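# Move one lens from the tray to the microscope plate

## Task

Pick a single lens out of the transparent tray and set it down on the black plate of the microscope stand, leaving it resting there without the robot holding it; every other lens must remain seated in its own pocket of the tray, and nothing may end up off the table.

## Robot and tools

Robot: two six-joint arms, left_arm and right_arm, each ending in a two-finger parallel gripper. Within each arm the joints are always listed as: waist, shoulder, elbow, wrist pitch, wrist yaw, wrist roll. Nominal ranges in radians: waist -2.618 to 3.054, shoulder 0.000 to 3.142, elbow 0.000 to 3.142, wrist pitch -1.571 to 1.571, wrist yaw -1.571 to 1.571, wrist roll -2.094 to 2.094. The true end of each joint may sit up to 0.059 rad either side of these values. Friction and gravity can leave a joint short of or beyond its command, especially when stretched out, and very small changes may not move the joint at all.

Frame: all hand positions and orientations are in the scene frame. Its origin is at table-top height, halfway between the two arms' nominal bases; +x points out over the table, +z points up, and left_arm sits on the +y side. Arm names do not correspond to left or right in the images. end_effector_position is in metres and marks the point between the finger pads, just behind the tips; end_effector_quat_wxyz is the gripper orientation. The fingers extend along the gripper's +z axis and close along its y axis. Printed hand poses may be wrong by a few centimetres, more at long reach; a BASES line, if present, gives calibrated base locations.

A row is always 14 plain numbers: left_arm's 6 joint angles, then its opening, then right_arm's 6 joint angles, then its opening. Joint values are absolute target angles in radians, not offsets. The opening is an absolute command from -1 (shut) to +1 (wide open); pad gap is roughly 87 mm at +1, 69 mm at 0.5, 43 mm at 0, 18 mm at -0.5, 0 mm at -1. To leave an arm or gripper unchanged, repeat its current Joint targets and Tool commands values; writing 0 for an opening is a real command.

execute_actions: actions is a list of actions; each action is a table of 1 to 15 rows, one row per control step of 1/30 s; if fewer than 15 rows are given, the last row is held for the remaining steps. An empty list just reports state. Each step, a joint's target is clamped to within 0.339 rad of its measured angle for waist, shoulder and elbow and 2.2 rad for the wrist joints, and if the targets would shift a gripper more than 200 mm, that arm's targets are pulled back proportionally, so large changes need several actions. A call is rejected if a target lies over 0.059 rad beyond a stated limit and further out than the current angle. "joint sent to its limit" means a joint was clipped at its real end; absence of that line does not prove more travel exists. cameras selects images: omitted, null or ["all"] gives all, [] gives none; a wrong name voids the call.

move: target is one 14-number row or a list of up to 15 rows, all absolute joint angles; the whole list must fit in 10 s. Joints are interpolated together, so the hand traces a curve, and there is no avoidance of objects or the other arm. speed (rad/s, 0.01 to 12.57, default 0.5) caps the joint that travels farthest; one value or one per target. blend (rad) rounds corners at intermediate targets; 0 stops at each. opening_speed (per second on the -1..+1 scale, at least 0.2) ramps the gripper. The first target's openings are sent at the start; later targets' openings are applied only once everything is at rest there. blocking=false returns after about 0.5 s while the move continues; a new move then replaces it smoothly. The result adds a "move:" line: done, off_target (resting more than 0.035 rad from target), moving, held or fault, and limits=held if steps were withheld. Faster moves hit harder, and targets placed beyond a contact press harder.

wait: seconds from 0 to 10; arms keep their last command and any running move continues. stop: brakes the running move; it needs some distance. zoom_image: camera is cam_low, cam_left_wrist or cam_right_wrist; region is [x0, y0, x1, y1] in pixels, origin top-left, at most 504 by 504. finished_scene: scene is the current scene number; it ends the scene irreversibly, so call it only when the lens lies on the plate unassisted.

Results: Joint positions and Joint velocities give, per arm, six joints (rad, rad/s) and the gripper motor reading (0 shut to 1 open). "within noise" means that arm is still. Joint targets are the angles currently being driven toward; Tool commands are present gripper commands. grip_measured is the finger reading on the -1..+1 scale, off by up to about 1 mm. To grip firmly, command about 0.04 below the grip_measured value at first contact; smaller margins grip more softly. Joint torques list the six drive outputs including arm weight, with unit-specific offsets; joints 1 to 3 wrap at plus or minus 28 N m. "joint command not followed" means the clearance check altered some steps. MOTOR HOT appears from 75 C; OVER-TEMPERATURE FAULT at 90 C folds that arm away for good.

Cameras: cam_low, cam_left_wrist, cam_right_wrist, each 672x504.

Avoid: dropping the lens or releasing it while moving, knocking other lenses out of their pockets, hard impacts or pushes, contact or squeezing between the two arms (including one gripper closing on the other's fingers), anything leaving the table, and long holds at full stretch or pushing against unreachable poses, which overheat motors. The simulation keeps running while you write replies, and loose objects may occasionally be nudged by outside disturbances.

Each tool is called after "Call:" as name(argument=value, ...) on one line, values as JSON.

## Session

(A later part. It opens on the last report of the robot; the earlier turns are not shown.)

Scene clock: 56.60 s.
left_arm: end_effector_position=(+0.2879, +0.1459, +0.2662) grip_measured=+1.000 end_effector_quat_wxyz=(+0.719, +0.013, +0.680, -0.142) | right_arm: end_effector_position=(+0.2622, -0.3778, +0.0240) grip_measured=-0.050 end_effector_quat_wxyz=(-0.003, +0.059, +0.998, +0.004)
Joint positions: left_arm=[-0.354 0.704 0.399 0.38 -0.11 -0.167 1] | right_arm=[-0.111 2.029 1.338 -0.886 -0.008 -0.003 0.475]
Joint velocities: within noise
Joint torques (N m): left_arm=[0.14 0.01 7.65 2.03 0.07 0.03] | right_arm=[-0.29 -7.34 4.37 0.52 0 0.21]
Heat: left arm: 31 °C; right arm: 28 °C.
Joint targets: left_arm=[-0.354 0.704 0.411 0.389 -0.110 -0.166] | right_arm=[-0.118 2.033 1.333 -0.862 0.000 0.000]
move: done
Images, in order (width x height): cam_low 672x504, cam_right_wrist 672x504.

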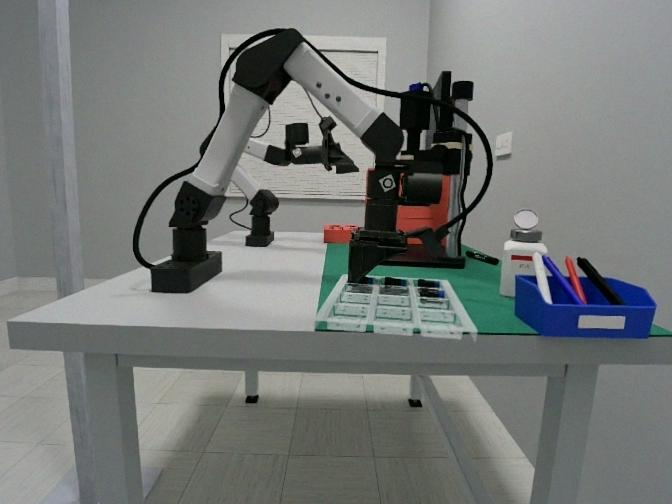

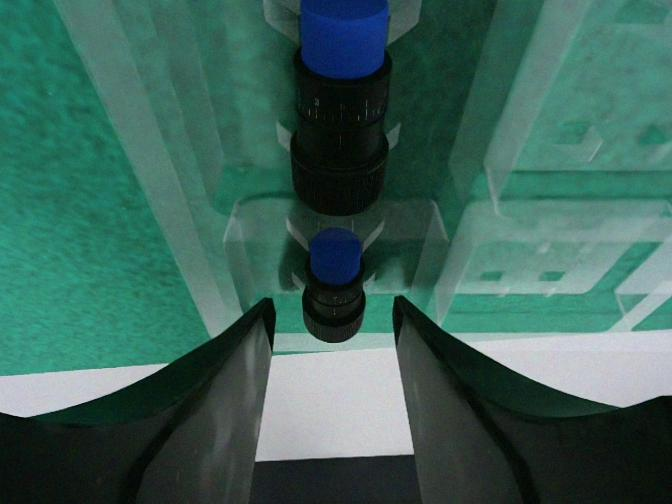

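Call:
move(target=[[-0.354, 0.704, 0.411, 0.389, -0.110, -0.166, 1, -0.118, 2.034, 1.321, -0.852, 0, 0, -0.05],[-0.354, 0.704, 0.411, 0.389, -0.110, -0.166, 1, -0.118, 2.034, 1.321, -0.852, 0, 0, -0.62]], speed=0.1, opening_speed=0.4, cameras=["cam_low","cam_right_wrist"])

Call:
zoom_image(camera="cam_right_wrist", region=[180, 200, 480, 470])

Scene clock: 60.03 s.
left_arm: end_effector_position=(+0.2879, +0.1459, +0.2662) grip_measured=+1.000 end_effector_quat_wxyz=(+0.719, +0.013, +0.680, -0.142) | right_arm: end_effector_position=(+0.2612, -0.3777, +0.0215) grip_measured=-0.475 end_effector_quat_wxyz=(-0.002, +0.059, +0.998, +0.004)
Joint positions: left_arm=[-0.354 0.704 0.399 0.38 -0.11 -0.167 1] | right_arm=[-0.111 2.029 1.327 -0.874 -0.008 -0.003 0.262]
Joint velocities: within noise
Joint torques (N m): left_arm=[0.16 0.01 7.65 2.04 0.08 0.03] | right_arm=[-0.16 -7.32 4.23 0.53 -0.01 0.22]
Heat: left arm: 31 °C; right arm: 27 °C.
Joint targets: left_arm=[-0.354 0.704 0.411 0.389 -0.110 -0.166] | right_arm=[-0.118 2.034 1.321 -0.852 0.000 0.000]
move: done
Images, in order (width x height): cam_low 672x504, cam_right_wrist 672x504.

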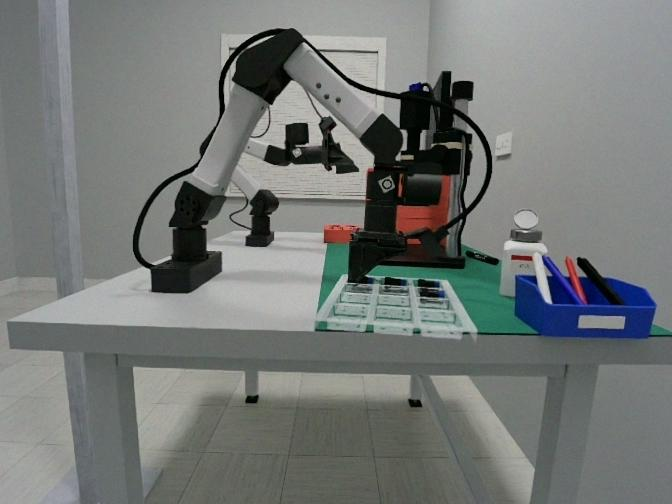

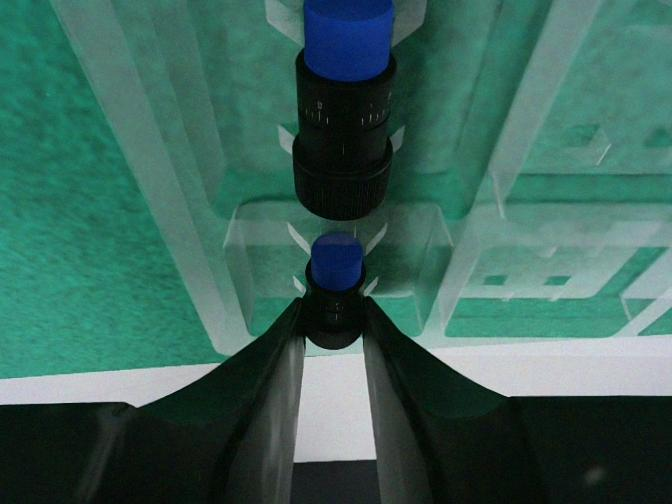

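Scaled by 1.680 from the camera's 672x504 image, which has a finer 960x720 frame.

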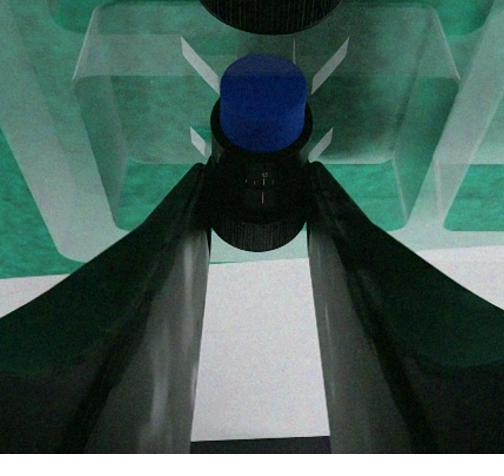

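Call:
move(target=[[-0.354, 0.704, 0.411, 0.389, -0.110, -0.166, 1, -0.118, 1.95, 1.38, -0.97, 0, 0, -0.62]], speed=0.15, cameras=["cam_low","cam_right_wrist"])

Call:
zoom_image(camera="cam_low", region=[310, 230, 480, 340])

Scene clock: 61.90 s.
left_arm: end_effector_position=(+0.2879, +0.1459, +0.2662) grip_measured=+1.000 end_effector_quat_wxyz=(+0.719, +0.013, +0.680, -0.142) | right_arm: end_effector_position=(+0.2521, -0.3766, +0.0416) grip_measured=-0.475 end_effector_quat_wxyz=(-0.014, +0.059, +0.998, +0.005)
Joint positions: left_arm=[-0.354 0.704 0.399 0.38 -0.11 -0.167 1] | right_arm=[-0.111 1.988 1.349 -0.961 -0.008 -0.003 0.262]
Joint velocities: within noise
Joint torques (N m): left_arm=[0.14 0.02 7.65 2.04 0.07 0.03] | right_arm=[-0.24 -10.5 7.17 0.09 0.03 0.19]
Heat: left arm: 31 °C; right arm: 28 °C.
Joint targets: left_arm=[-0.354 0.704 0.411 0.389 -0.110 -0.166] | right_arm=[-0.118 1.950 1.380 -0.970 0.000 0.000]
move: off_target (right_arm); right_arm: the shoulder is farthest, 0.038 rad from its target
Images, in order (width x height): cam_low 672x504, cam_right_wrist 672x504.

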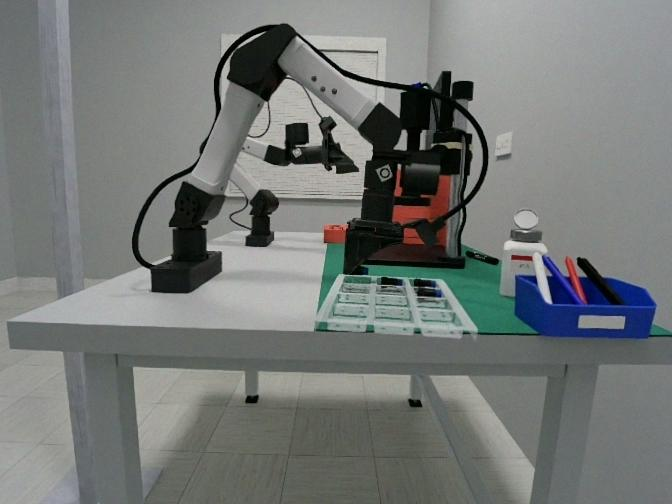

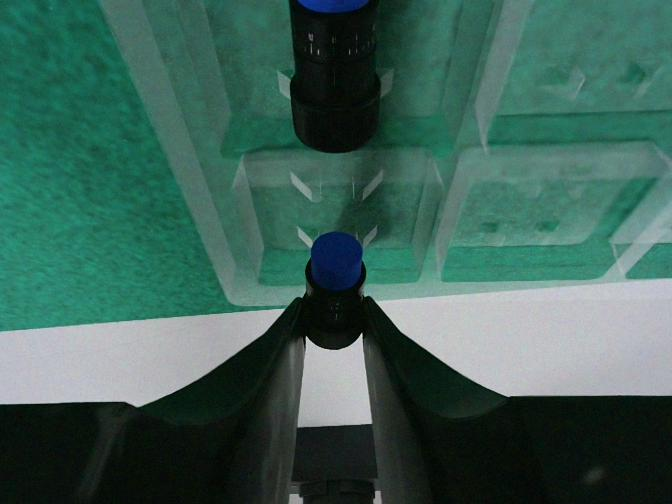

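Scaled by 2.965 from the camera's 672x504 image, which has a finer 960x720 frame.

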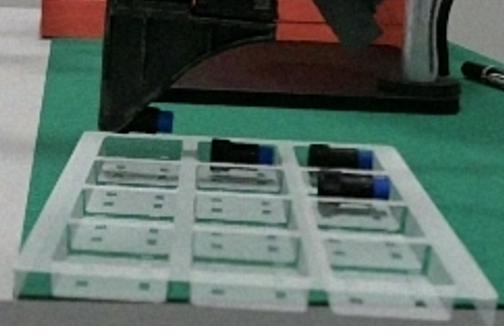

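Call:
move(target=[[-0.354, 0.704, 0.411, 0.389, -0.110, -0.166, 1, -0.118, 1.65, 1.63, -1.5, 0, 0, -0.6],[-0.354, 0.704, 0.411, 0.389, -0.110, -0.166, 1, 0.60, 1.65, 1.63, -1.4, 0, 0, -0.6]], speed=[0.5, 0.7], blend=0.1)

Scene clock: 65.10 s.
left_arm: end_effector_position=(+0.2879, +0.1459, +0.2662) grip_measured=+1.000 end_effector_quat_wxyz=(+0.719, +0.013, +0.680, -0.142) | right_arm: end_effector_position=(+0.1697, -0.1881, +0.1976) grip_measured=-0.475 end_effector_quat_wxyz=(+0.032, -0.292, +0.956, +0.012)
Joint positions: left_arm=[-0.354 0.704 0.399 0.38 -0.11 -0.167 1] | right_arm=[0.601 1.677 1.598 -1.423 -0.004 -0.003 0.262]
Joint velocities: within noise
Joint torques (N m): left_arm=[0.13 0.01 7.66 2.04 0.07 0.03] | right_arm=[0.24 -7.94 7.8 0.7 -0.01 0.18]
Heat: left arm: 31 °C; right arm: 28 °C.
Joint targets: left_arm=[-0.354 0.704 0.411 0.389 -0.110 -0.166] | right_arm=[0.600 1.650 1.630 -1.400 0.000 0.000]
move: done

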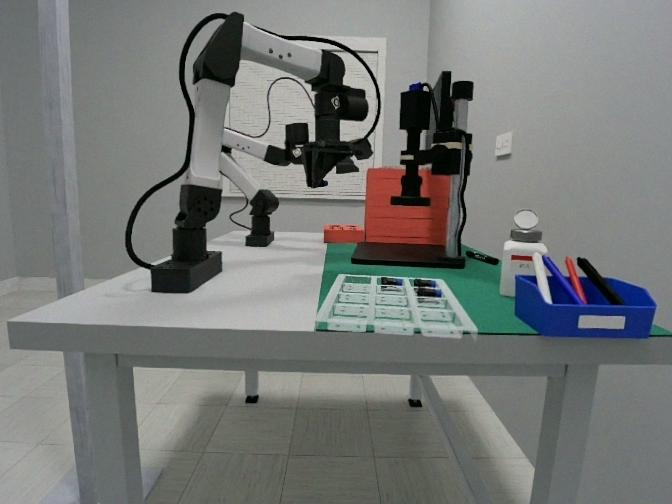

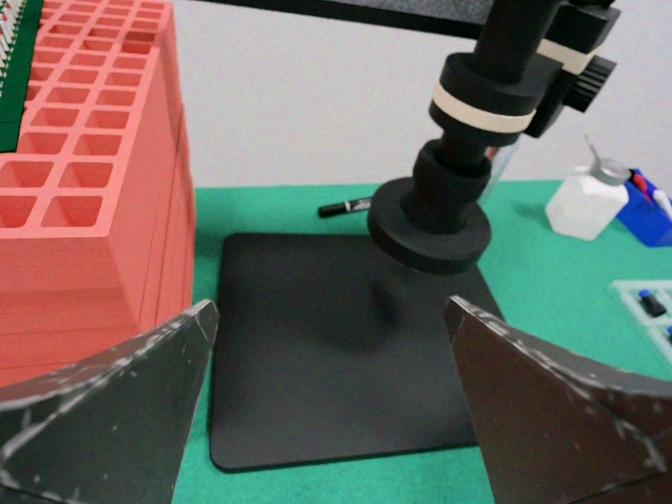

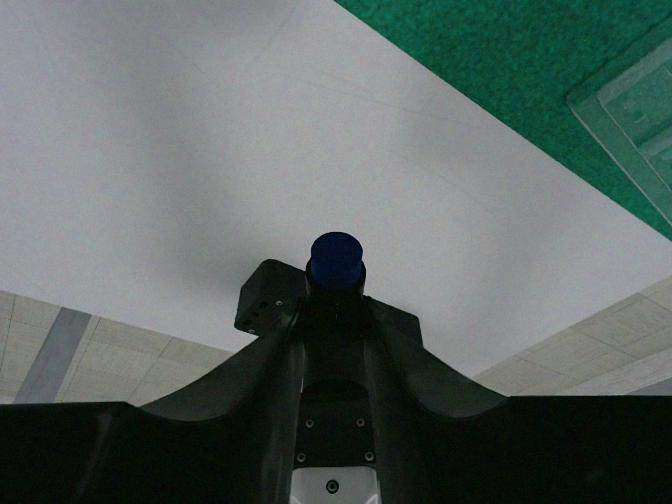

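Call:
move(target=[-0.354, 0.704, 0.411, 0.389, -0.110, -0.166, 1, 0.60, 1.65, 1.63, -0.8, 0, 0, -0.6], speed=0.7)

Scene clock: 67.17 s.
left_arm: end_effector_position=(+0.2879, +0.1459, +0.2662) grip_measured=+1.000 end_effector_quat_wxyz=(+0.719, +0.013, +0.680, -0.142) | right_arm: end_effector_position=(+0.2888, -0.1083, +0.2262) grip_measured=-0.475 end_effector_quat_wxyz=(+0.307, -0.277, +0.905, +0.095)
Joint positions: left_arm=[-0.354 0.704 0.399 0.38 -0.11 -0.167 1] | right_arm=[0.601 1.677 1.598 -0.837 -0.004 -0.003 0.262]
Joint velocities: within noise
Joint torques (N m): left_arm=[0.14 0.01 7.64 2.04 0.07 0.03] | right_arm=[0.34 -8.58 8.51 1.81 -0.02 0.19]
Heat: left arm: 31 °C; right arm: 28 °C.
Joint targets: left_arm=[-0.354 0.704 0.411 0.389 -0.110 -0.166] | right_arm=[0.600 1.650 1.630 -0.800 0.000 0.000]
move: off_target (right_arm); right_arm: the wrist pitch is farthest, 0.037 rad from its target

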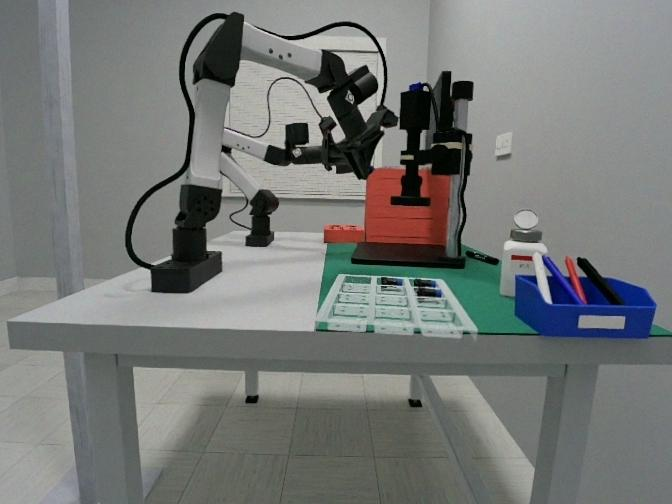

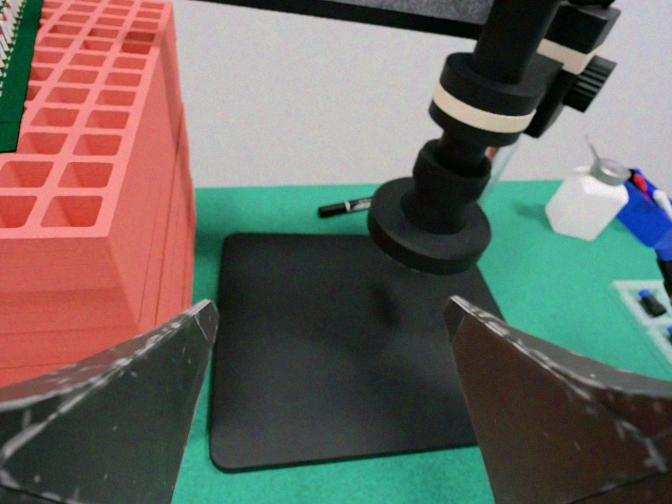

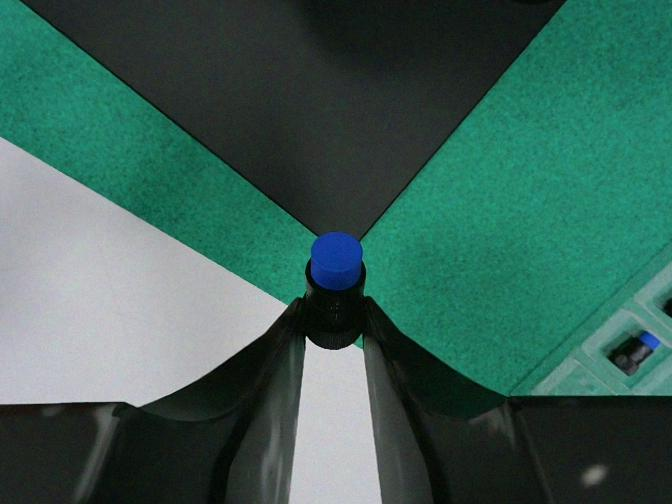

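Call:
zoom_image(camera="cam_right_wrist", region=[300, 0, 672, 200])

Call:
zoom_image(camera="cam_low", region=[300, 60, 500, 280])

Scaled by 1.355 from the camera's 672x504 image, which has a finer 960x720 frame.

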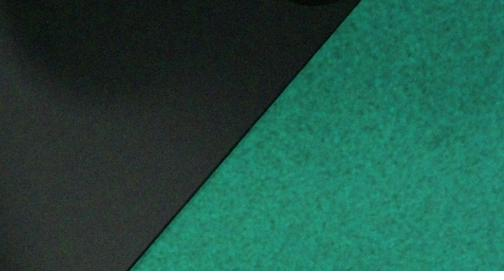

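Scaled by 2.291 from the camera's 672x504 image, which has a finer 960x720 frame.

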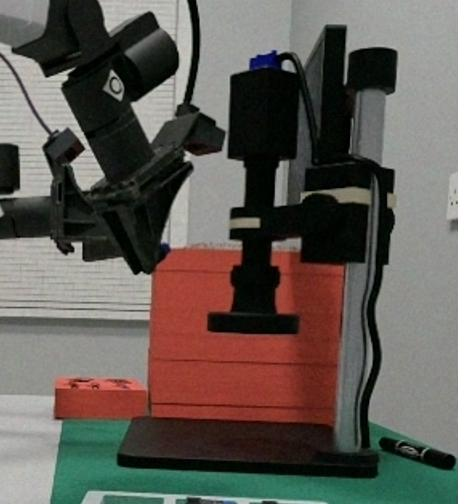

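Call:
move(target=[-0.354, 0.704, 0.411, 0.389, -0.110, -0.166, 1, 0.60, 1.65, 1.63, -0.8, 0, 0.5, -0.6], speed=0.8, cameras=["cam_low","cam_right_wrist"])

Scene clock: 78.57 s.
left_arm: end_effector_position=(+0.2879, +0.1459, +0.2662) grip_measured=+1.000 end_effector_quat_wxyz=(+0.719, +0.013, +0.680, -0.142) | right_arm: end_effector_position=(+0.2812, -0.0896, +0.2293) grip_measured=-0.475 end_effector_quat_wxyz=(+0.275, -0.047, +0.946, +0.167)
Joint positions: left_arm=[-0.354 0.704 0.399 0.38 -0.11 -0.167 1] | right_arm=[0.601 1.677 1.598 -0.836 -0.004 0.492 0.262]
Joint velocities: within noise
Joint torques (N m): left_arm=[0.14 0.01 7.65 2.03 0.07 0.03] | right_arm=[0.24 -8.72 8.49 1.81 0 0.19]
Heat: left arm: 32 °C; right arm: 28 °C.
Joint targets: left_arm=[-0.354 0.704 0.411 0.389 -0.110 -0.166] | right_arm=[0.600 1.650 1.630 -0.800 0.000 0.500]
move: off_target (right_arm); right_arm: the wrist pitch is farthest, 0.036 rad from its target
Images, in order (width x height): cam_low 672x504, cam_right_wrist 672x504.

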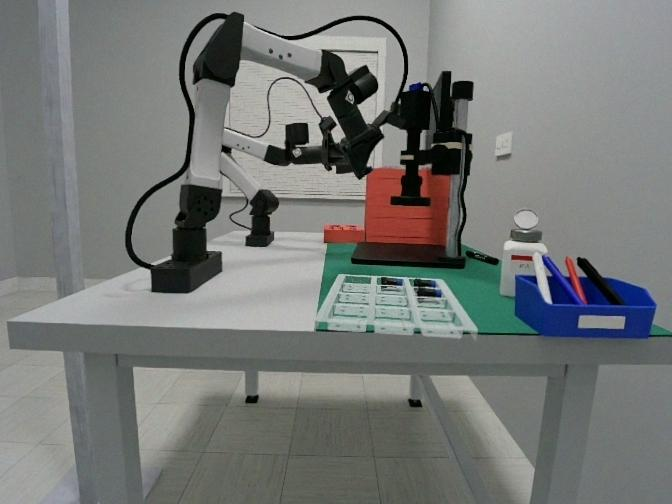

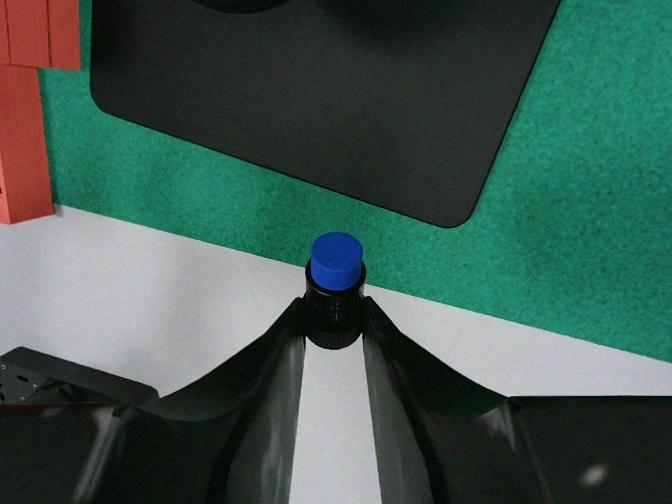

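Call:
move(target=[-0.354, 0.704, 0.411, 0.389, -0.110, -0.166, 1, 0.60, 1.65, 1.63, -0.8, 0, -1.56, -0.6], speed=1.0)

Scene clock: 82.27 s.
left_arm: end_effector_position=(+0.2879, +0.1459, +0.2662) grip_measured=+1.000 end_effector_quat_wxyz=(+0.719, +0.013, +0.680, -0.142) | right_arm: end_effector_position=(+0.3398, -0.1241, +0.2518) grip_measured=-0.475 end_effector_quat_wxyz=(-0.288, +0.831, -0.453, +0.149)
Joint positions: left_arm=[-0.354 0.704 0.399 0.38 -0.11 -0.167 1] | right_arm=[0.601 1.677 1.598 -0.831 -0.004 -1.552 0.263]
Joint velocities: within noise
Joint torques (N m): left_arm=[0.13 -0.01 7.66 2.03 0.07 0.03] | right_arm=[0.23 -8.64 8.51 1.66 -0.07 0.11]
Heat: left arm: 32 °C; right arm: 28 °C.
Joint targets: left_arm=[-0.354 0.704 0.411 0.389 -0.110 -0.166] | right_arm=[0.600 1.650 1.630 -0.800 0.000 -1.560]
move: done

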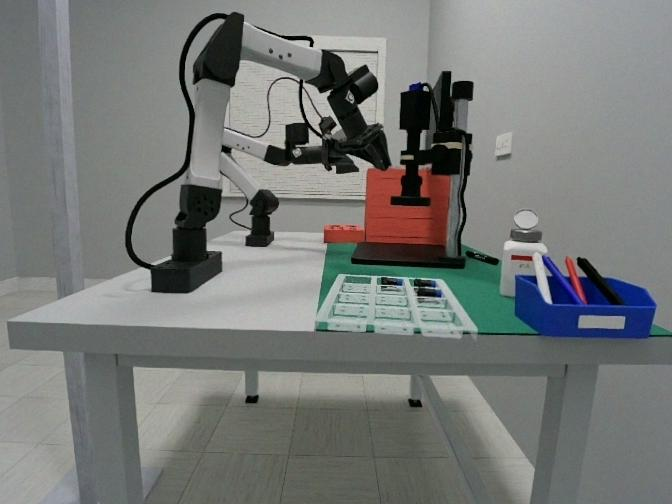

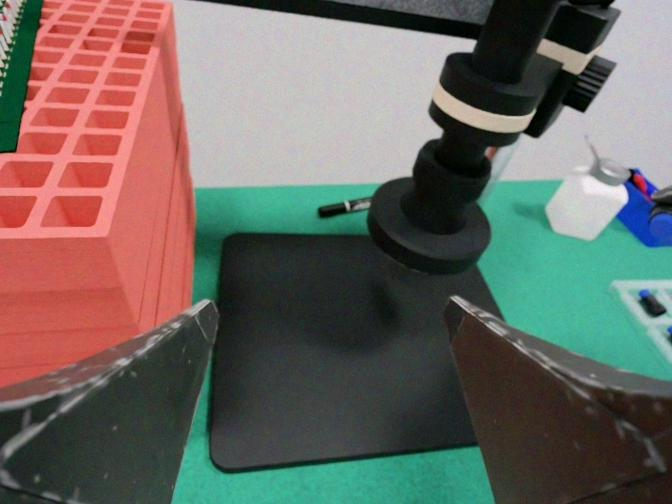

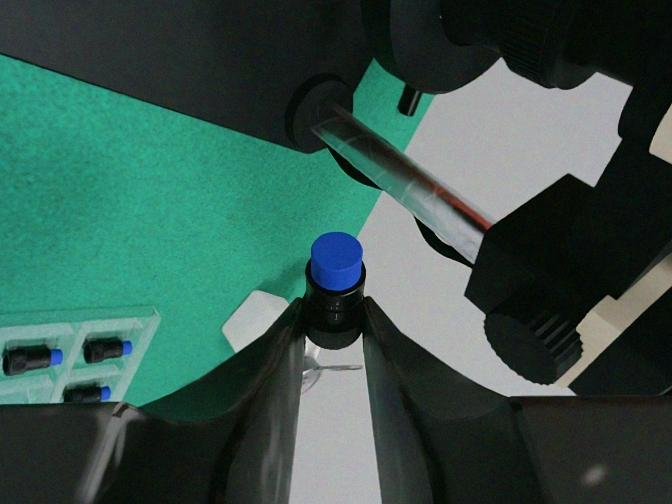

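Call:
move(target=[[-0.354, 0.704, 0.411, 0.389, -0.110, -0.166, 1, 0.55, 1.65, 1.63, -1.1, 0, 1.57, -0.6],[-0.354, 0.704, 0.411, 0.389, -0.110, -0.166, 1, 0.567, 2.20, 1.98, -1.01, 0, 1.57, -0.6]], speed=[1.2, 0.5])

Call:
zoom_image(camera="cam_low", region=[300, 100, 500, 300])

Scene clock: 90.17 s.
left_arm: end_effector_position=(+0.2879, +0.1459, +0.2662) grip_measured=+1.000 end_effector_quat_wxyz=(+0.719, +0.013, +0.680, -0.142) | right_arm: end_effector_position=(+0.3457, -0.0462, +0.1142) grip_measured=-0.476 end_effector_quat_wxyz=(+0.067, +0.481, +0.866, +0.121)
Joint positions: left_arm=[-0.354 0.704 0.399 0.38 -0.11 -0.167 1] | right_arm=[0.557 2.204 1.943 -1.032 -0.004 1.561 0.262]
Joint velocities: within noise
Joint torques (N m): left_arm=[0.14 0.01 7.65 2.04 0.07 0.03] | right_arm=[1.18 -9.76 8.46 0.97 0.02 0.22]
Heat: left arm: 32 °C; right arm: 29 °C.
Joint targets: left_arm=[-0.354 0.704 0.411 0.389 -0.110 -0.166] | right_arm=[0.567 2.200 1.980 -1.010 0.000 1.570]
move: off_target (right_arm); right_arm: the elbow is farthest, 0.037 rad from its target

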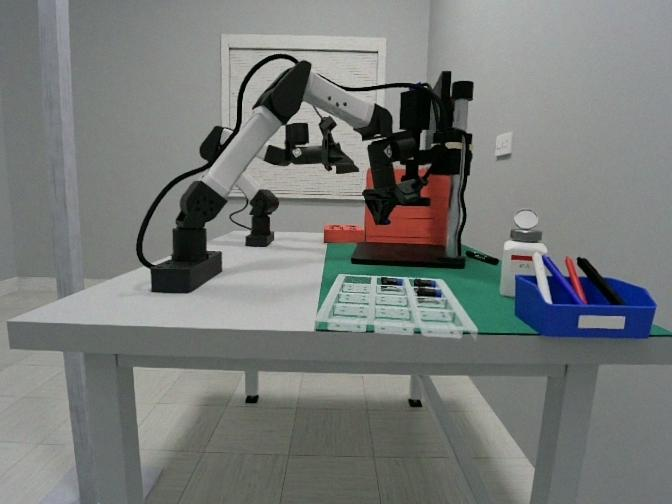

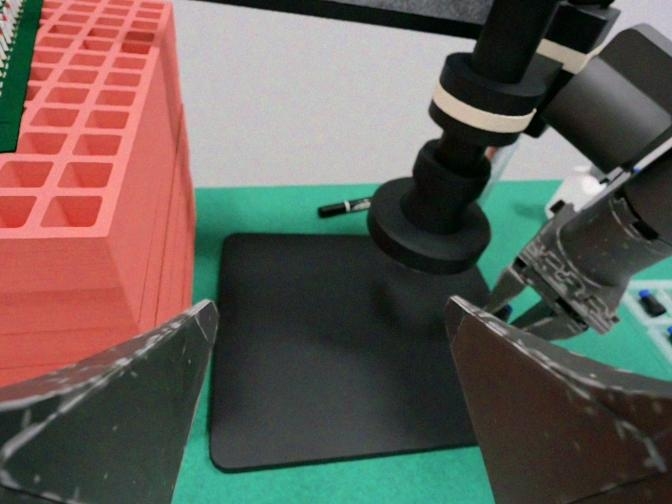

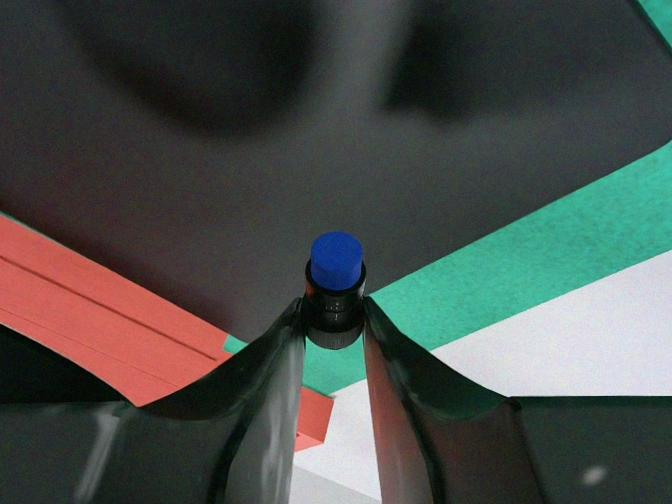

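Scaled by 2.520 from the camera's 672x504 image, which has a finer 960x720 frame.

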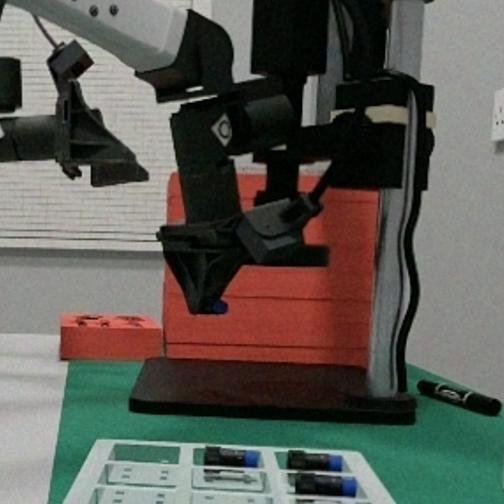

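Call:
move(target=[-0.354, 0.704, 0.411, 0.389, -0.110, -0.166, 1, 0.577, 2.210, 1.69, -0.76, 0, 1.57, -0.6], speed=0.25)

Call:
zoom_image(camera="cam_low", region=[340, 180, 480, 300])

Call:
zoom_image(camera="cam_left_wrist", region=[380, 160, 672, 460])

Scene clock: 96.90 s.
left_arm: end_effector_position=(+0.2879, +0.1459, +0.2662) grip_measured=+1.000 end_effector_quat_wxyz=(+0.719, +0.013, +0.680, -0.142) | right_arm: end_effector_position=(+0.3729, -0.0253, +0.0960) grip_measured=-0.475 end_effector_quat_wxyz=(+0.115, +0.469, +0.851, +0.207)
Joint positions: left_arm=[-0.354 0.704 0.399 0.38 -0.11 -0.167 1] | right_arm=[0.564 2.168 1.74 -0.664 -0.004 1.562 0.262]
Joint velocities: within noise
Joint torques (N m): left_arm=[0.13 0.01 7.66 2.04 0.07 0.03] | right_arm=[1.35 -6.13 1.63 0.06 0.01 0.23]
Heat: left arm: 32 °C; right arm: 29 °C.
Joint targets: left_arm=[-0.354 0.704 0.411 0.389 -0.110 -0.166] | right_arm=[0.577 2.210 1.690 -0.760 0.000 1.570]
move: off_target (right_arm); right_arm: the wrist pitch is farthest, 0.096 rad from its target

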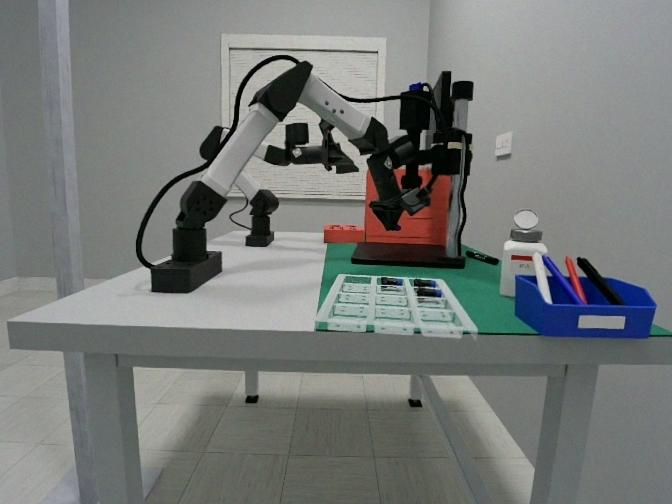

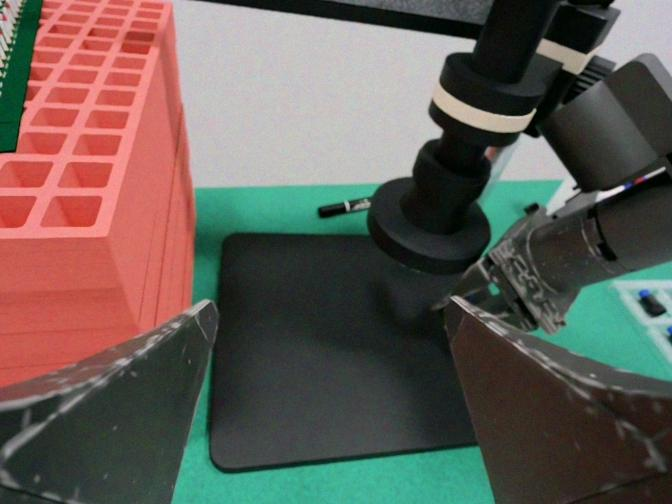

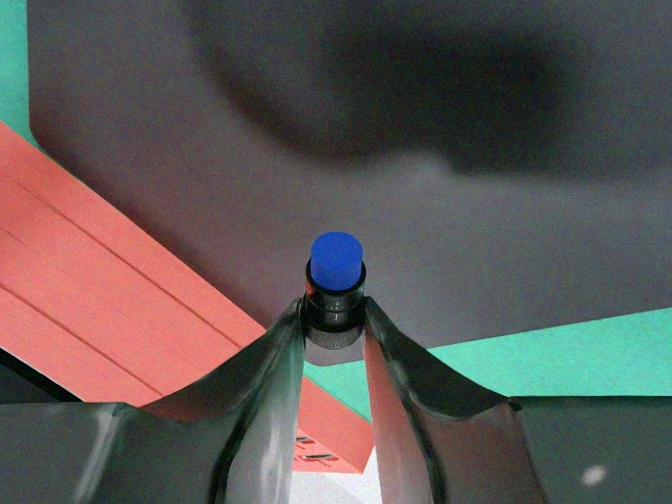

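Scaled by 3.600 from the camera's 672x504 image, which has a finer 960x720 frame.

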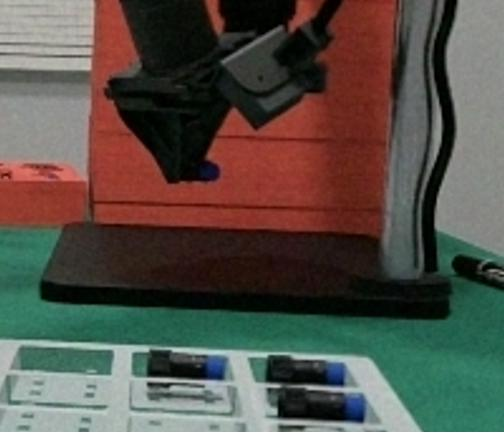

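Scaled by 1.680 from the camera's 672x504 image, which has a finer 960x720 frame.

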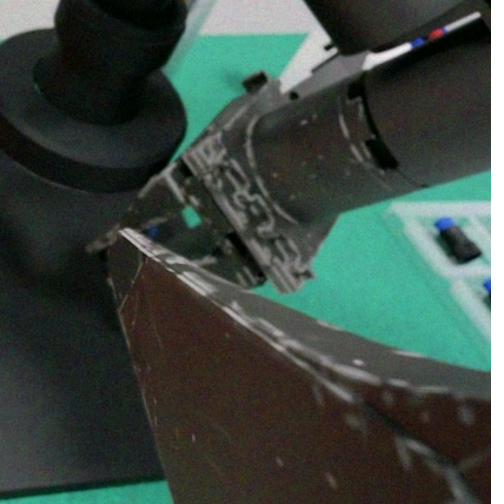

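Call:
move(target=[-0.354, 0.704, 0.411, 0.389, -0.110, -0.166, 1, 0.564, 2.03, 1.74, -0.664, 0, 1.57, -0.6], speed=0.3)

Call:
zoom_image(camera="cam_low", region=[340, 60, 480, 280])

Scene clock: 99.07 s.
left_arm: end_effector_position=(+0.2879, +0.1459, +0.2662) grip_measured=+1.000 end_effector_quat_wxyz=(+0.719, +0.013, +0.680, -0.142) | right_arm: end_effector_position=(+0.3689, -0.0278, +0.1415) grip_measured=-0.475 end_effector_quat_wxyz=(+0.131, +0.465, +0.843, +0.237)
Joint positions: left_arm=[-0.354 0.704 0.399 0.38 -0.11 -0.167 1] | right_arm=[0.564 2.065 1.728 -0.685 -0.004 1.563 0.262]
Joint velocities: within noise
Joint torques (N m): left_arm=[0.13 0.02 7.66 2.04 0.07 0.03] | right_arm=[0.39 -11.6 6.6 1.39 0.01 0.18]
Heat: left arm: 32 °C; right arm: 29 °C.
Joint targets: left_arm=[-0.354 0.704 0.411 0.389 -0.110 -0.166] | right_arm=[0.564 2.030 1.740 -0.664 0.000 1.570]
move: done

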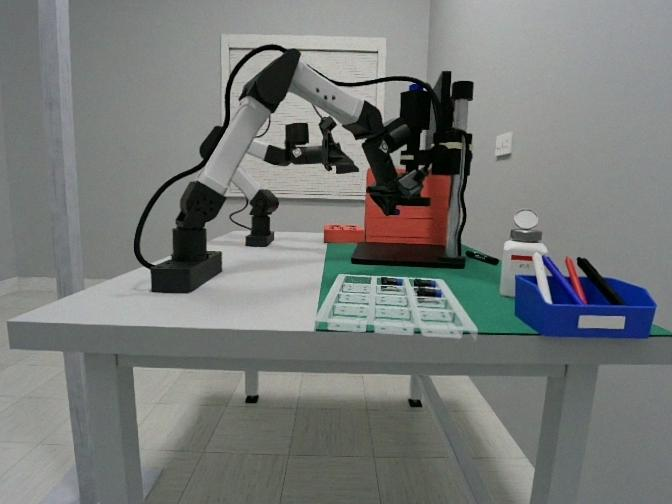

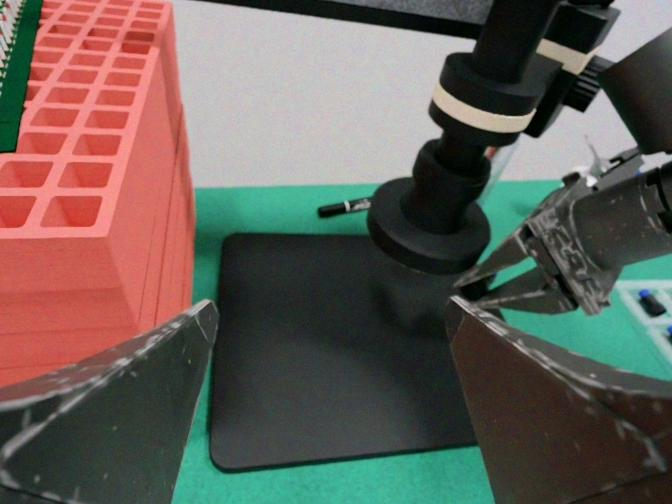

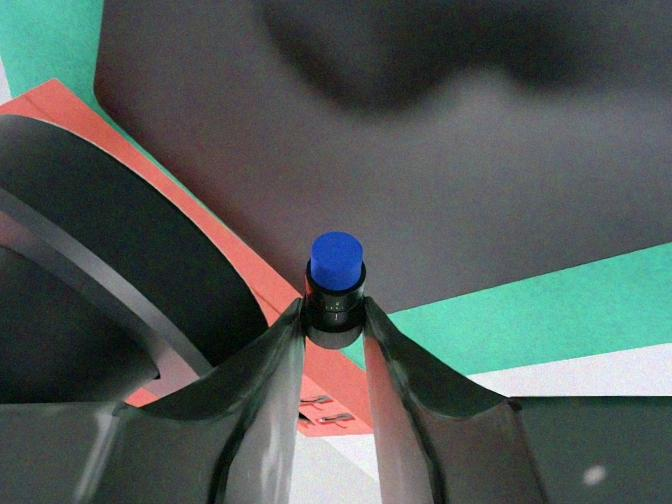

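Scaled by 2.291 from the camera's 672x504 image, which has a finer 960x720 frame.

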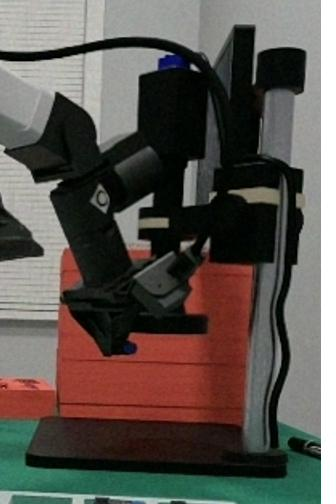

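Call:
move(target=[-0.354, 0.704, 0.411, 0.389, -0.110, -0.166, 1, 0.568, 1.99, 1.73, -0.87, 0, 1.57, -0.6], speed=0.3)

Call:
zoom_image(camera="cam_left_wrist", region=[380, 60, 672, 360])

Scene clock: 108.30 s.
left_arm: end_effector_position=(+0.2879, +0.1459, +0.2662) grip_measured=+1.000 end_effector_quat_wxyz=(+0.719, +0.013, +0.680, -0.142) | right_arm: end_effector_position=(+0.3351, -0.0487, +0.1351) grip_measured=-0.475 end_effector_quat_wxyz=(+0.095, +0.474, +0.858, +0.173)
Joint positions: left_arm=[-0.354 0.704 0.399 0.38 -0.11 -0.167 1] | right_arm=[0.564 2.036 1.728 -0.865 -0.004 1.563 0.262]
Joint velocities: within noise
Joint torques (N m): left_arm=[0.13 0.01 7.64 2.03 0.08 0.03] | right_arm=[0.62 -12.27 5.86 0.89 0.01 0.2]
Heat: left arm: 33 °C; right arm: 31 °C.
Joint targets: left_arm=[-0.354 0.704 0.411 0.389 -0.110 -0.166] | right_arm=[0.568 1.990 1.730 -0.870 0.000 1.570]
move: off_target (right_arm); right_arm: the shoulder is farthest, 0.046 rad from its target

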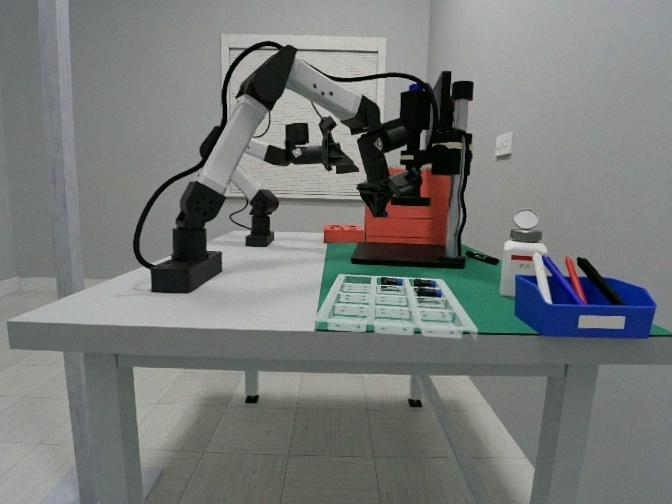

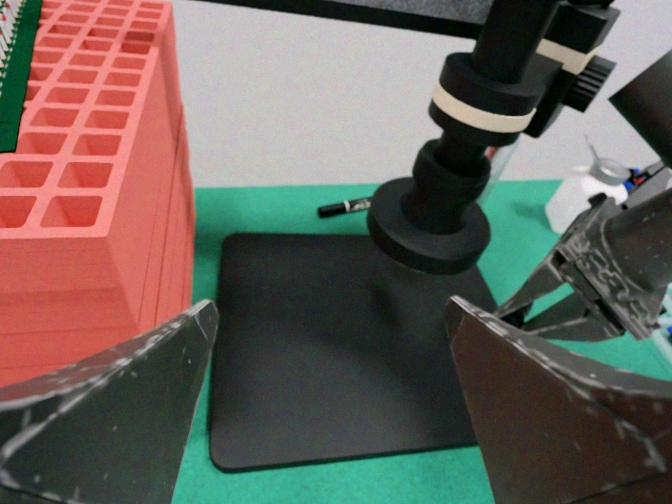

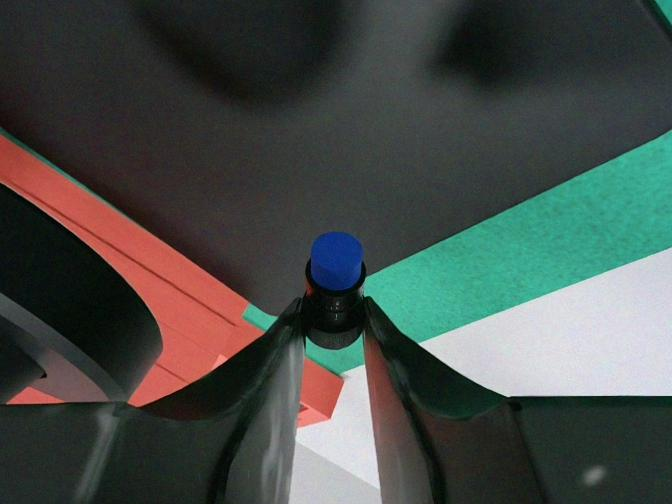

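Scaled by 1.680 from the camera's 672x504 image, which has a finer 960x720 frame.

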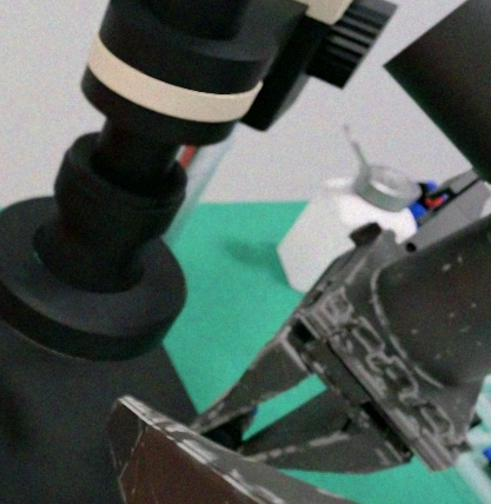

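Call:
move(target=[-0.354, 0.704, 0.411, 0.389, -0.110, -0.166, 1, 0.556, 2.015, 1.435, -0.632, 0, 1.57, -0.6], speed=0.2)

Call:
zoom_image(camera="cam_low", region=[330, 180, 470, 300])

Call:
zoom_image(camera="cam_left_wrist", region=[380, 160, 672, 460])

Scene clock: 114.97 s.
left_arm: end_effector_position=(+0.2879, +0.1459, +0.2662) grip_measured=+1.000 end_effector_quat_wxyz=(+0.719, +0.013, +0.680, -0.142) | right_arm: end_effector_position=(+0.3061, -0.0666, +0.0577) grip_measured=-0.475 end_effector_quat_wxyz=(+0.076, +0.477, +0.864, +0.139)
Joint positions: left_arm=[-0.354 0.704 0.399 0.38 -0.11 -0.167 1] | right_arm=[0.564 2.035 1.44 -0.658 -0.004 1.563 0.262]
Joint velocities: within noise
Joint torques (N m): left_arm=[0.14 0.02 7.65 2.04 0.07 0.03] | right_arm=[-0.21 -9.87 4.79 1.05 0.03 0.22]
Heat: left arm: 33 °C; right arm: 32 °C.
Joint targets: left_arm=[-0.354 0.704 0.411 0.389 -0.110 -0.166] | right_arm=[0.556 2.015 1.435 -0.632 0.000 1.570]
move: done

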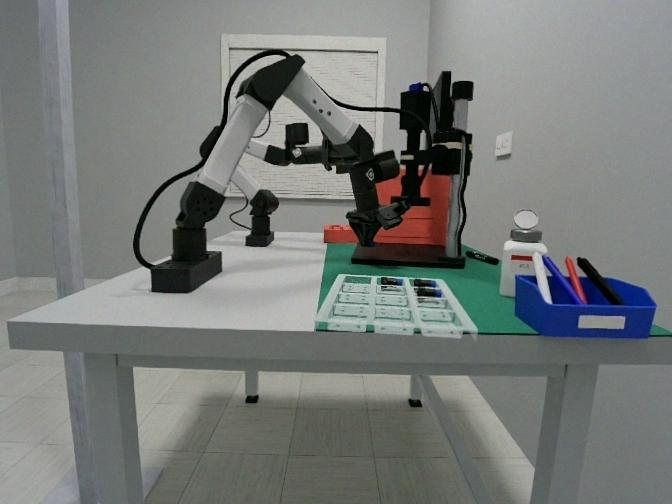

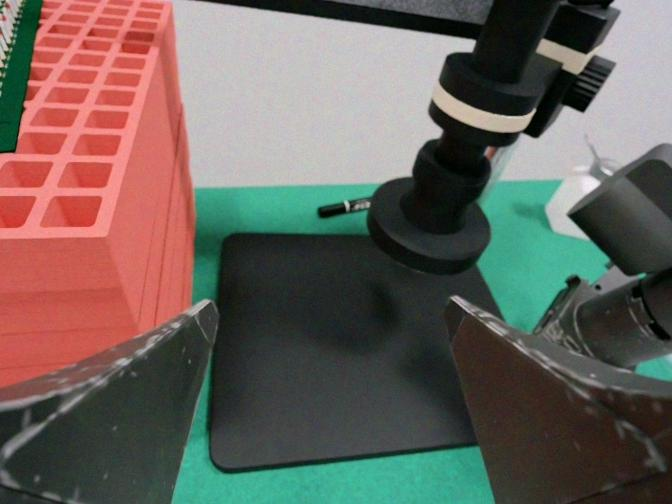

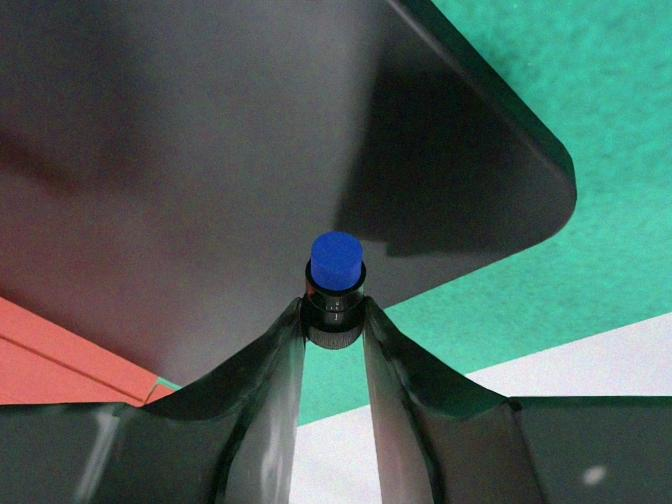

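Scaled by 3.600 from the camera's 672x504 image, which has a finer 960x720 frame.

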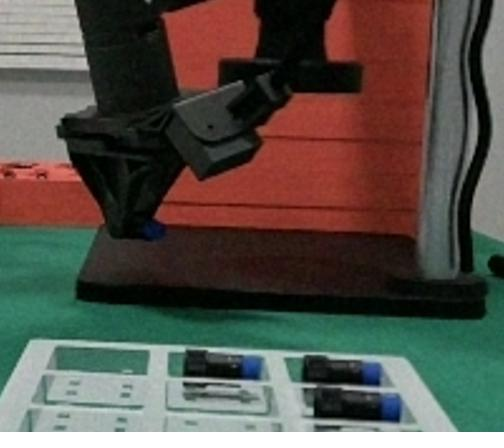

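Scaled by 1.680 from the camera's 672x504 image, which has a finer 960x720 frame.

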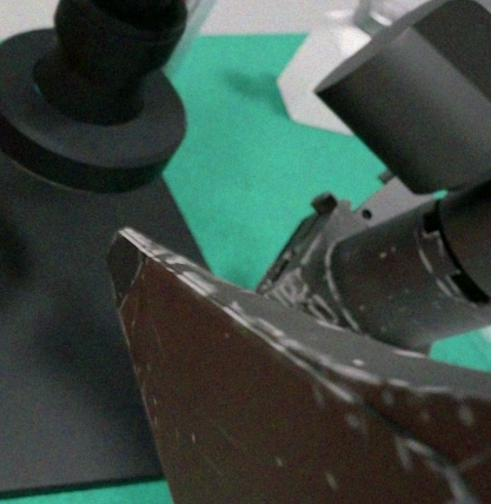

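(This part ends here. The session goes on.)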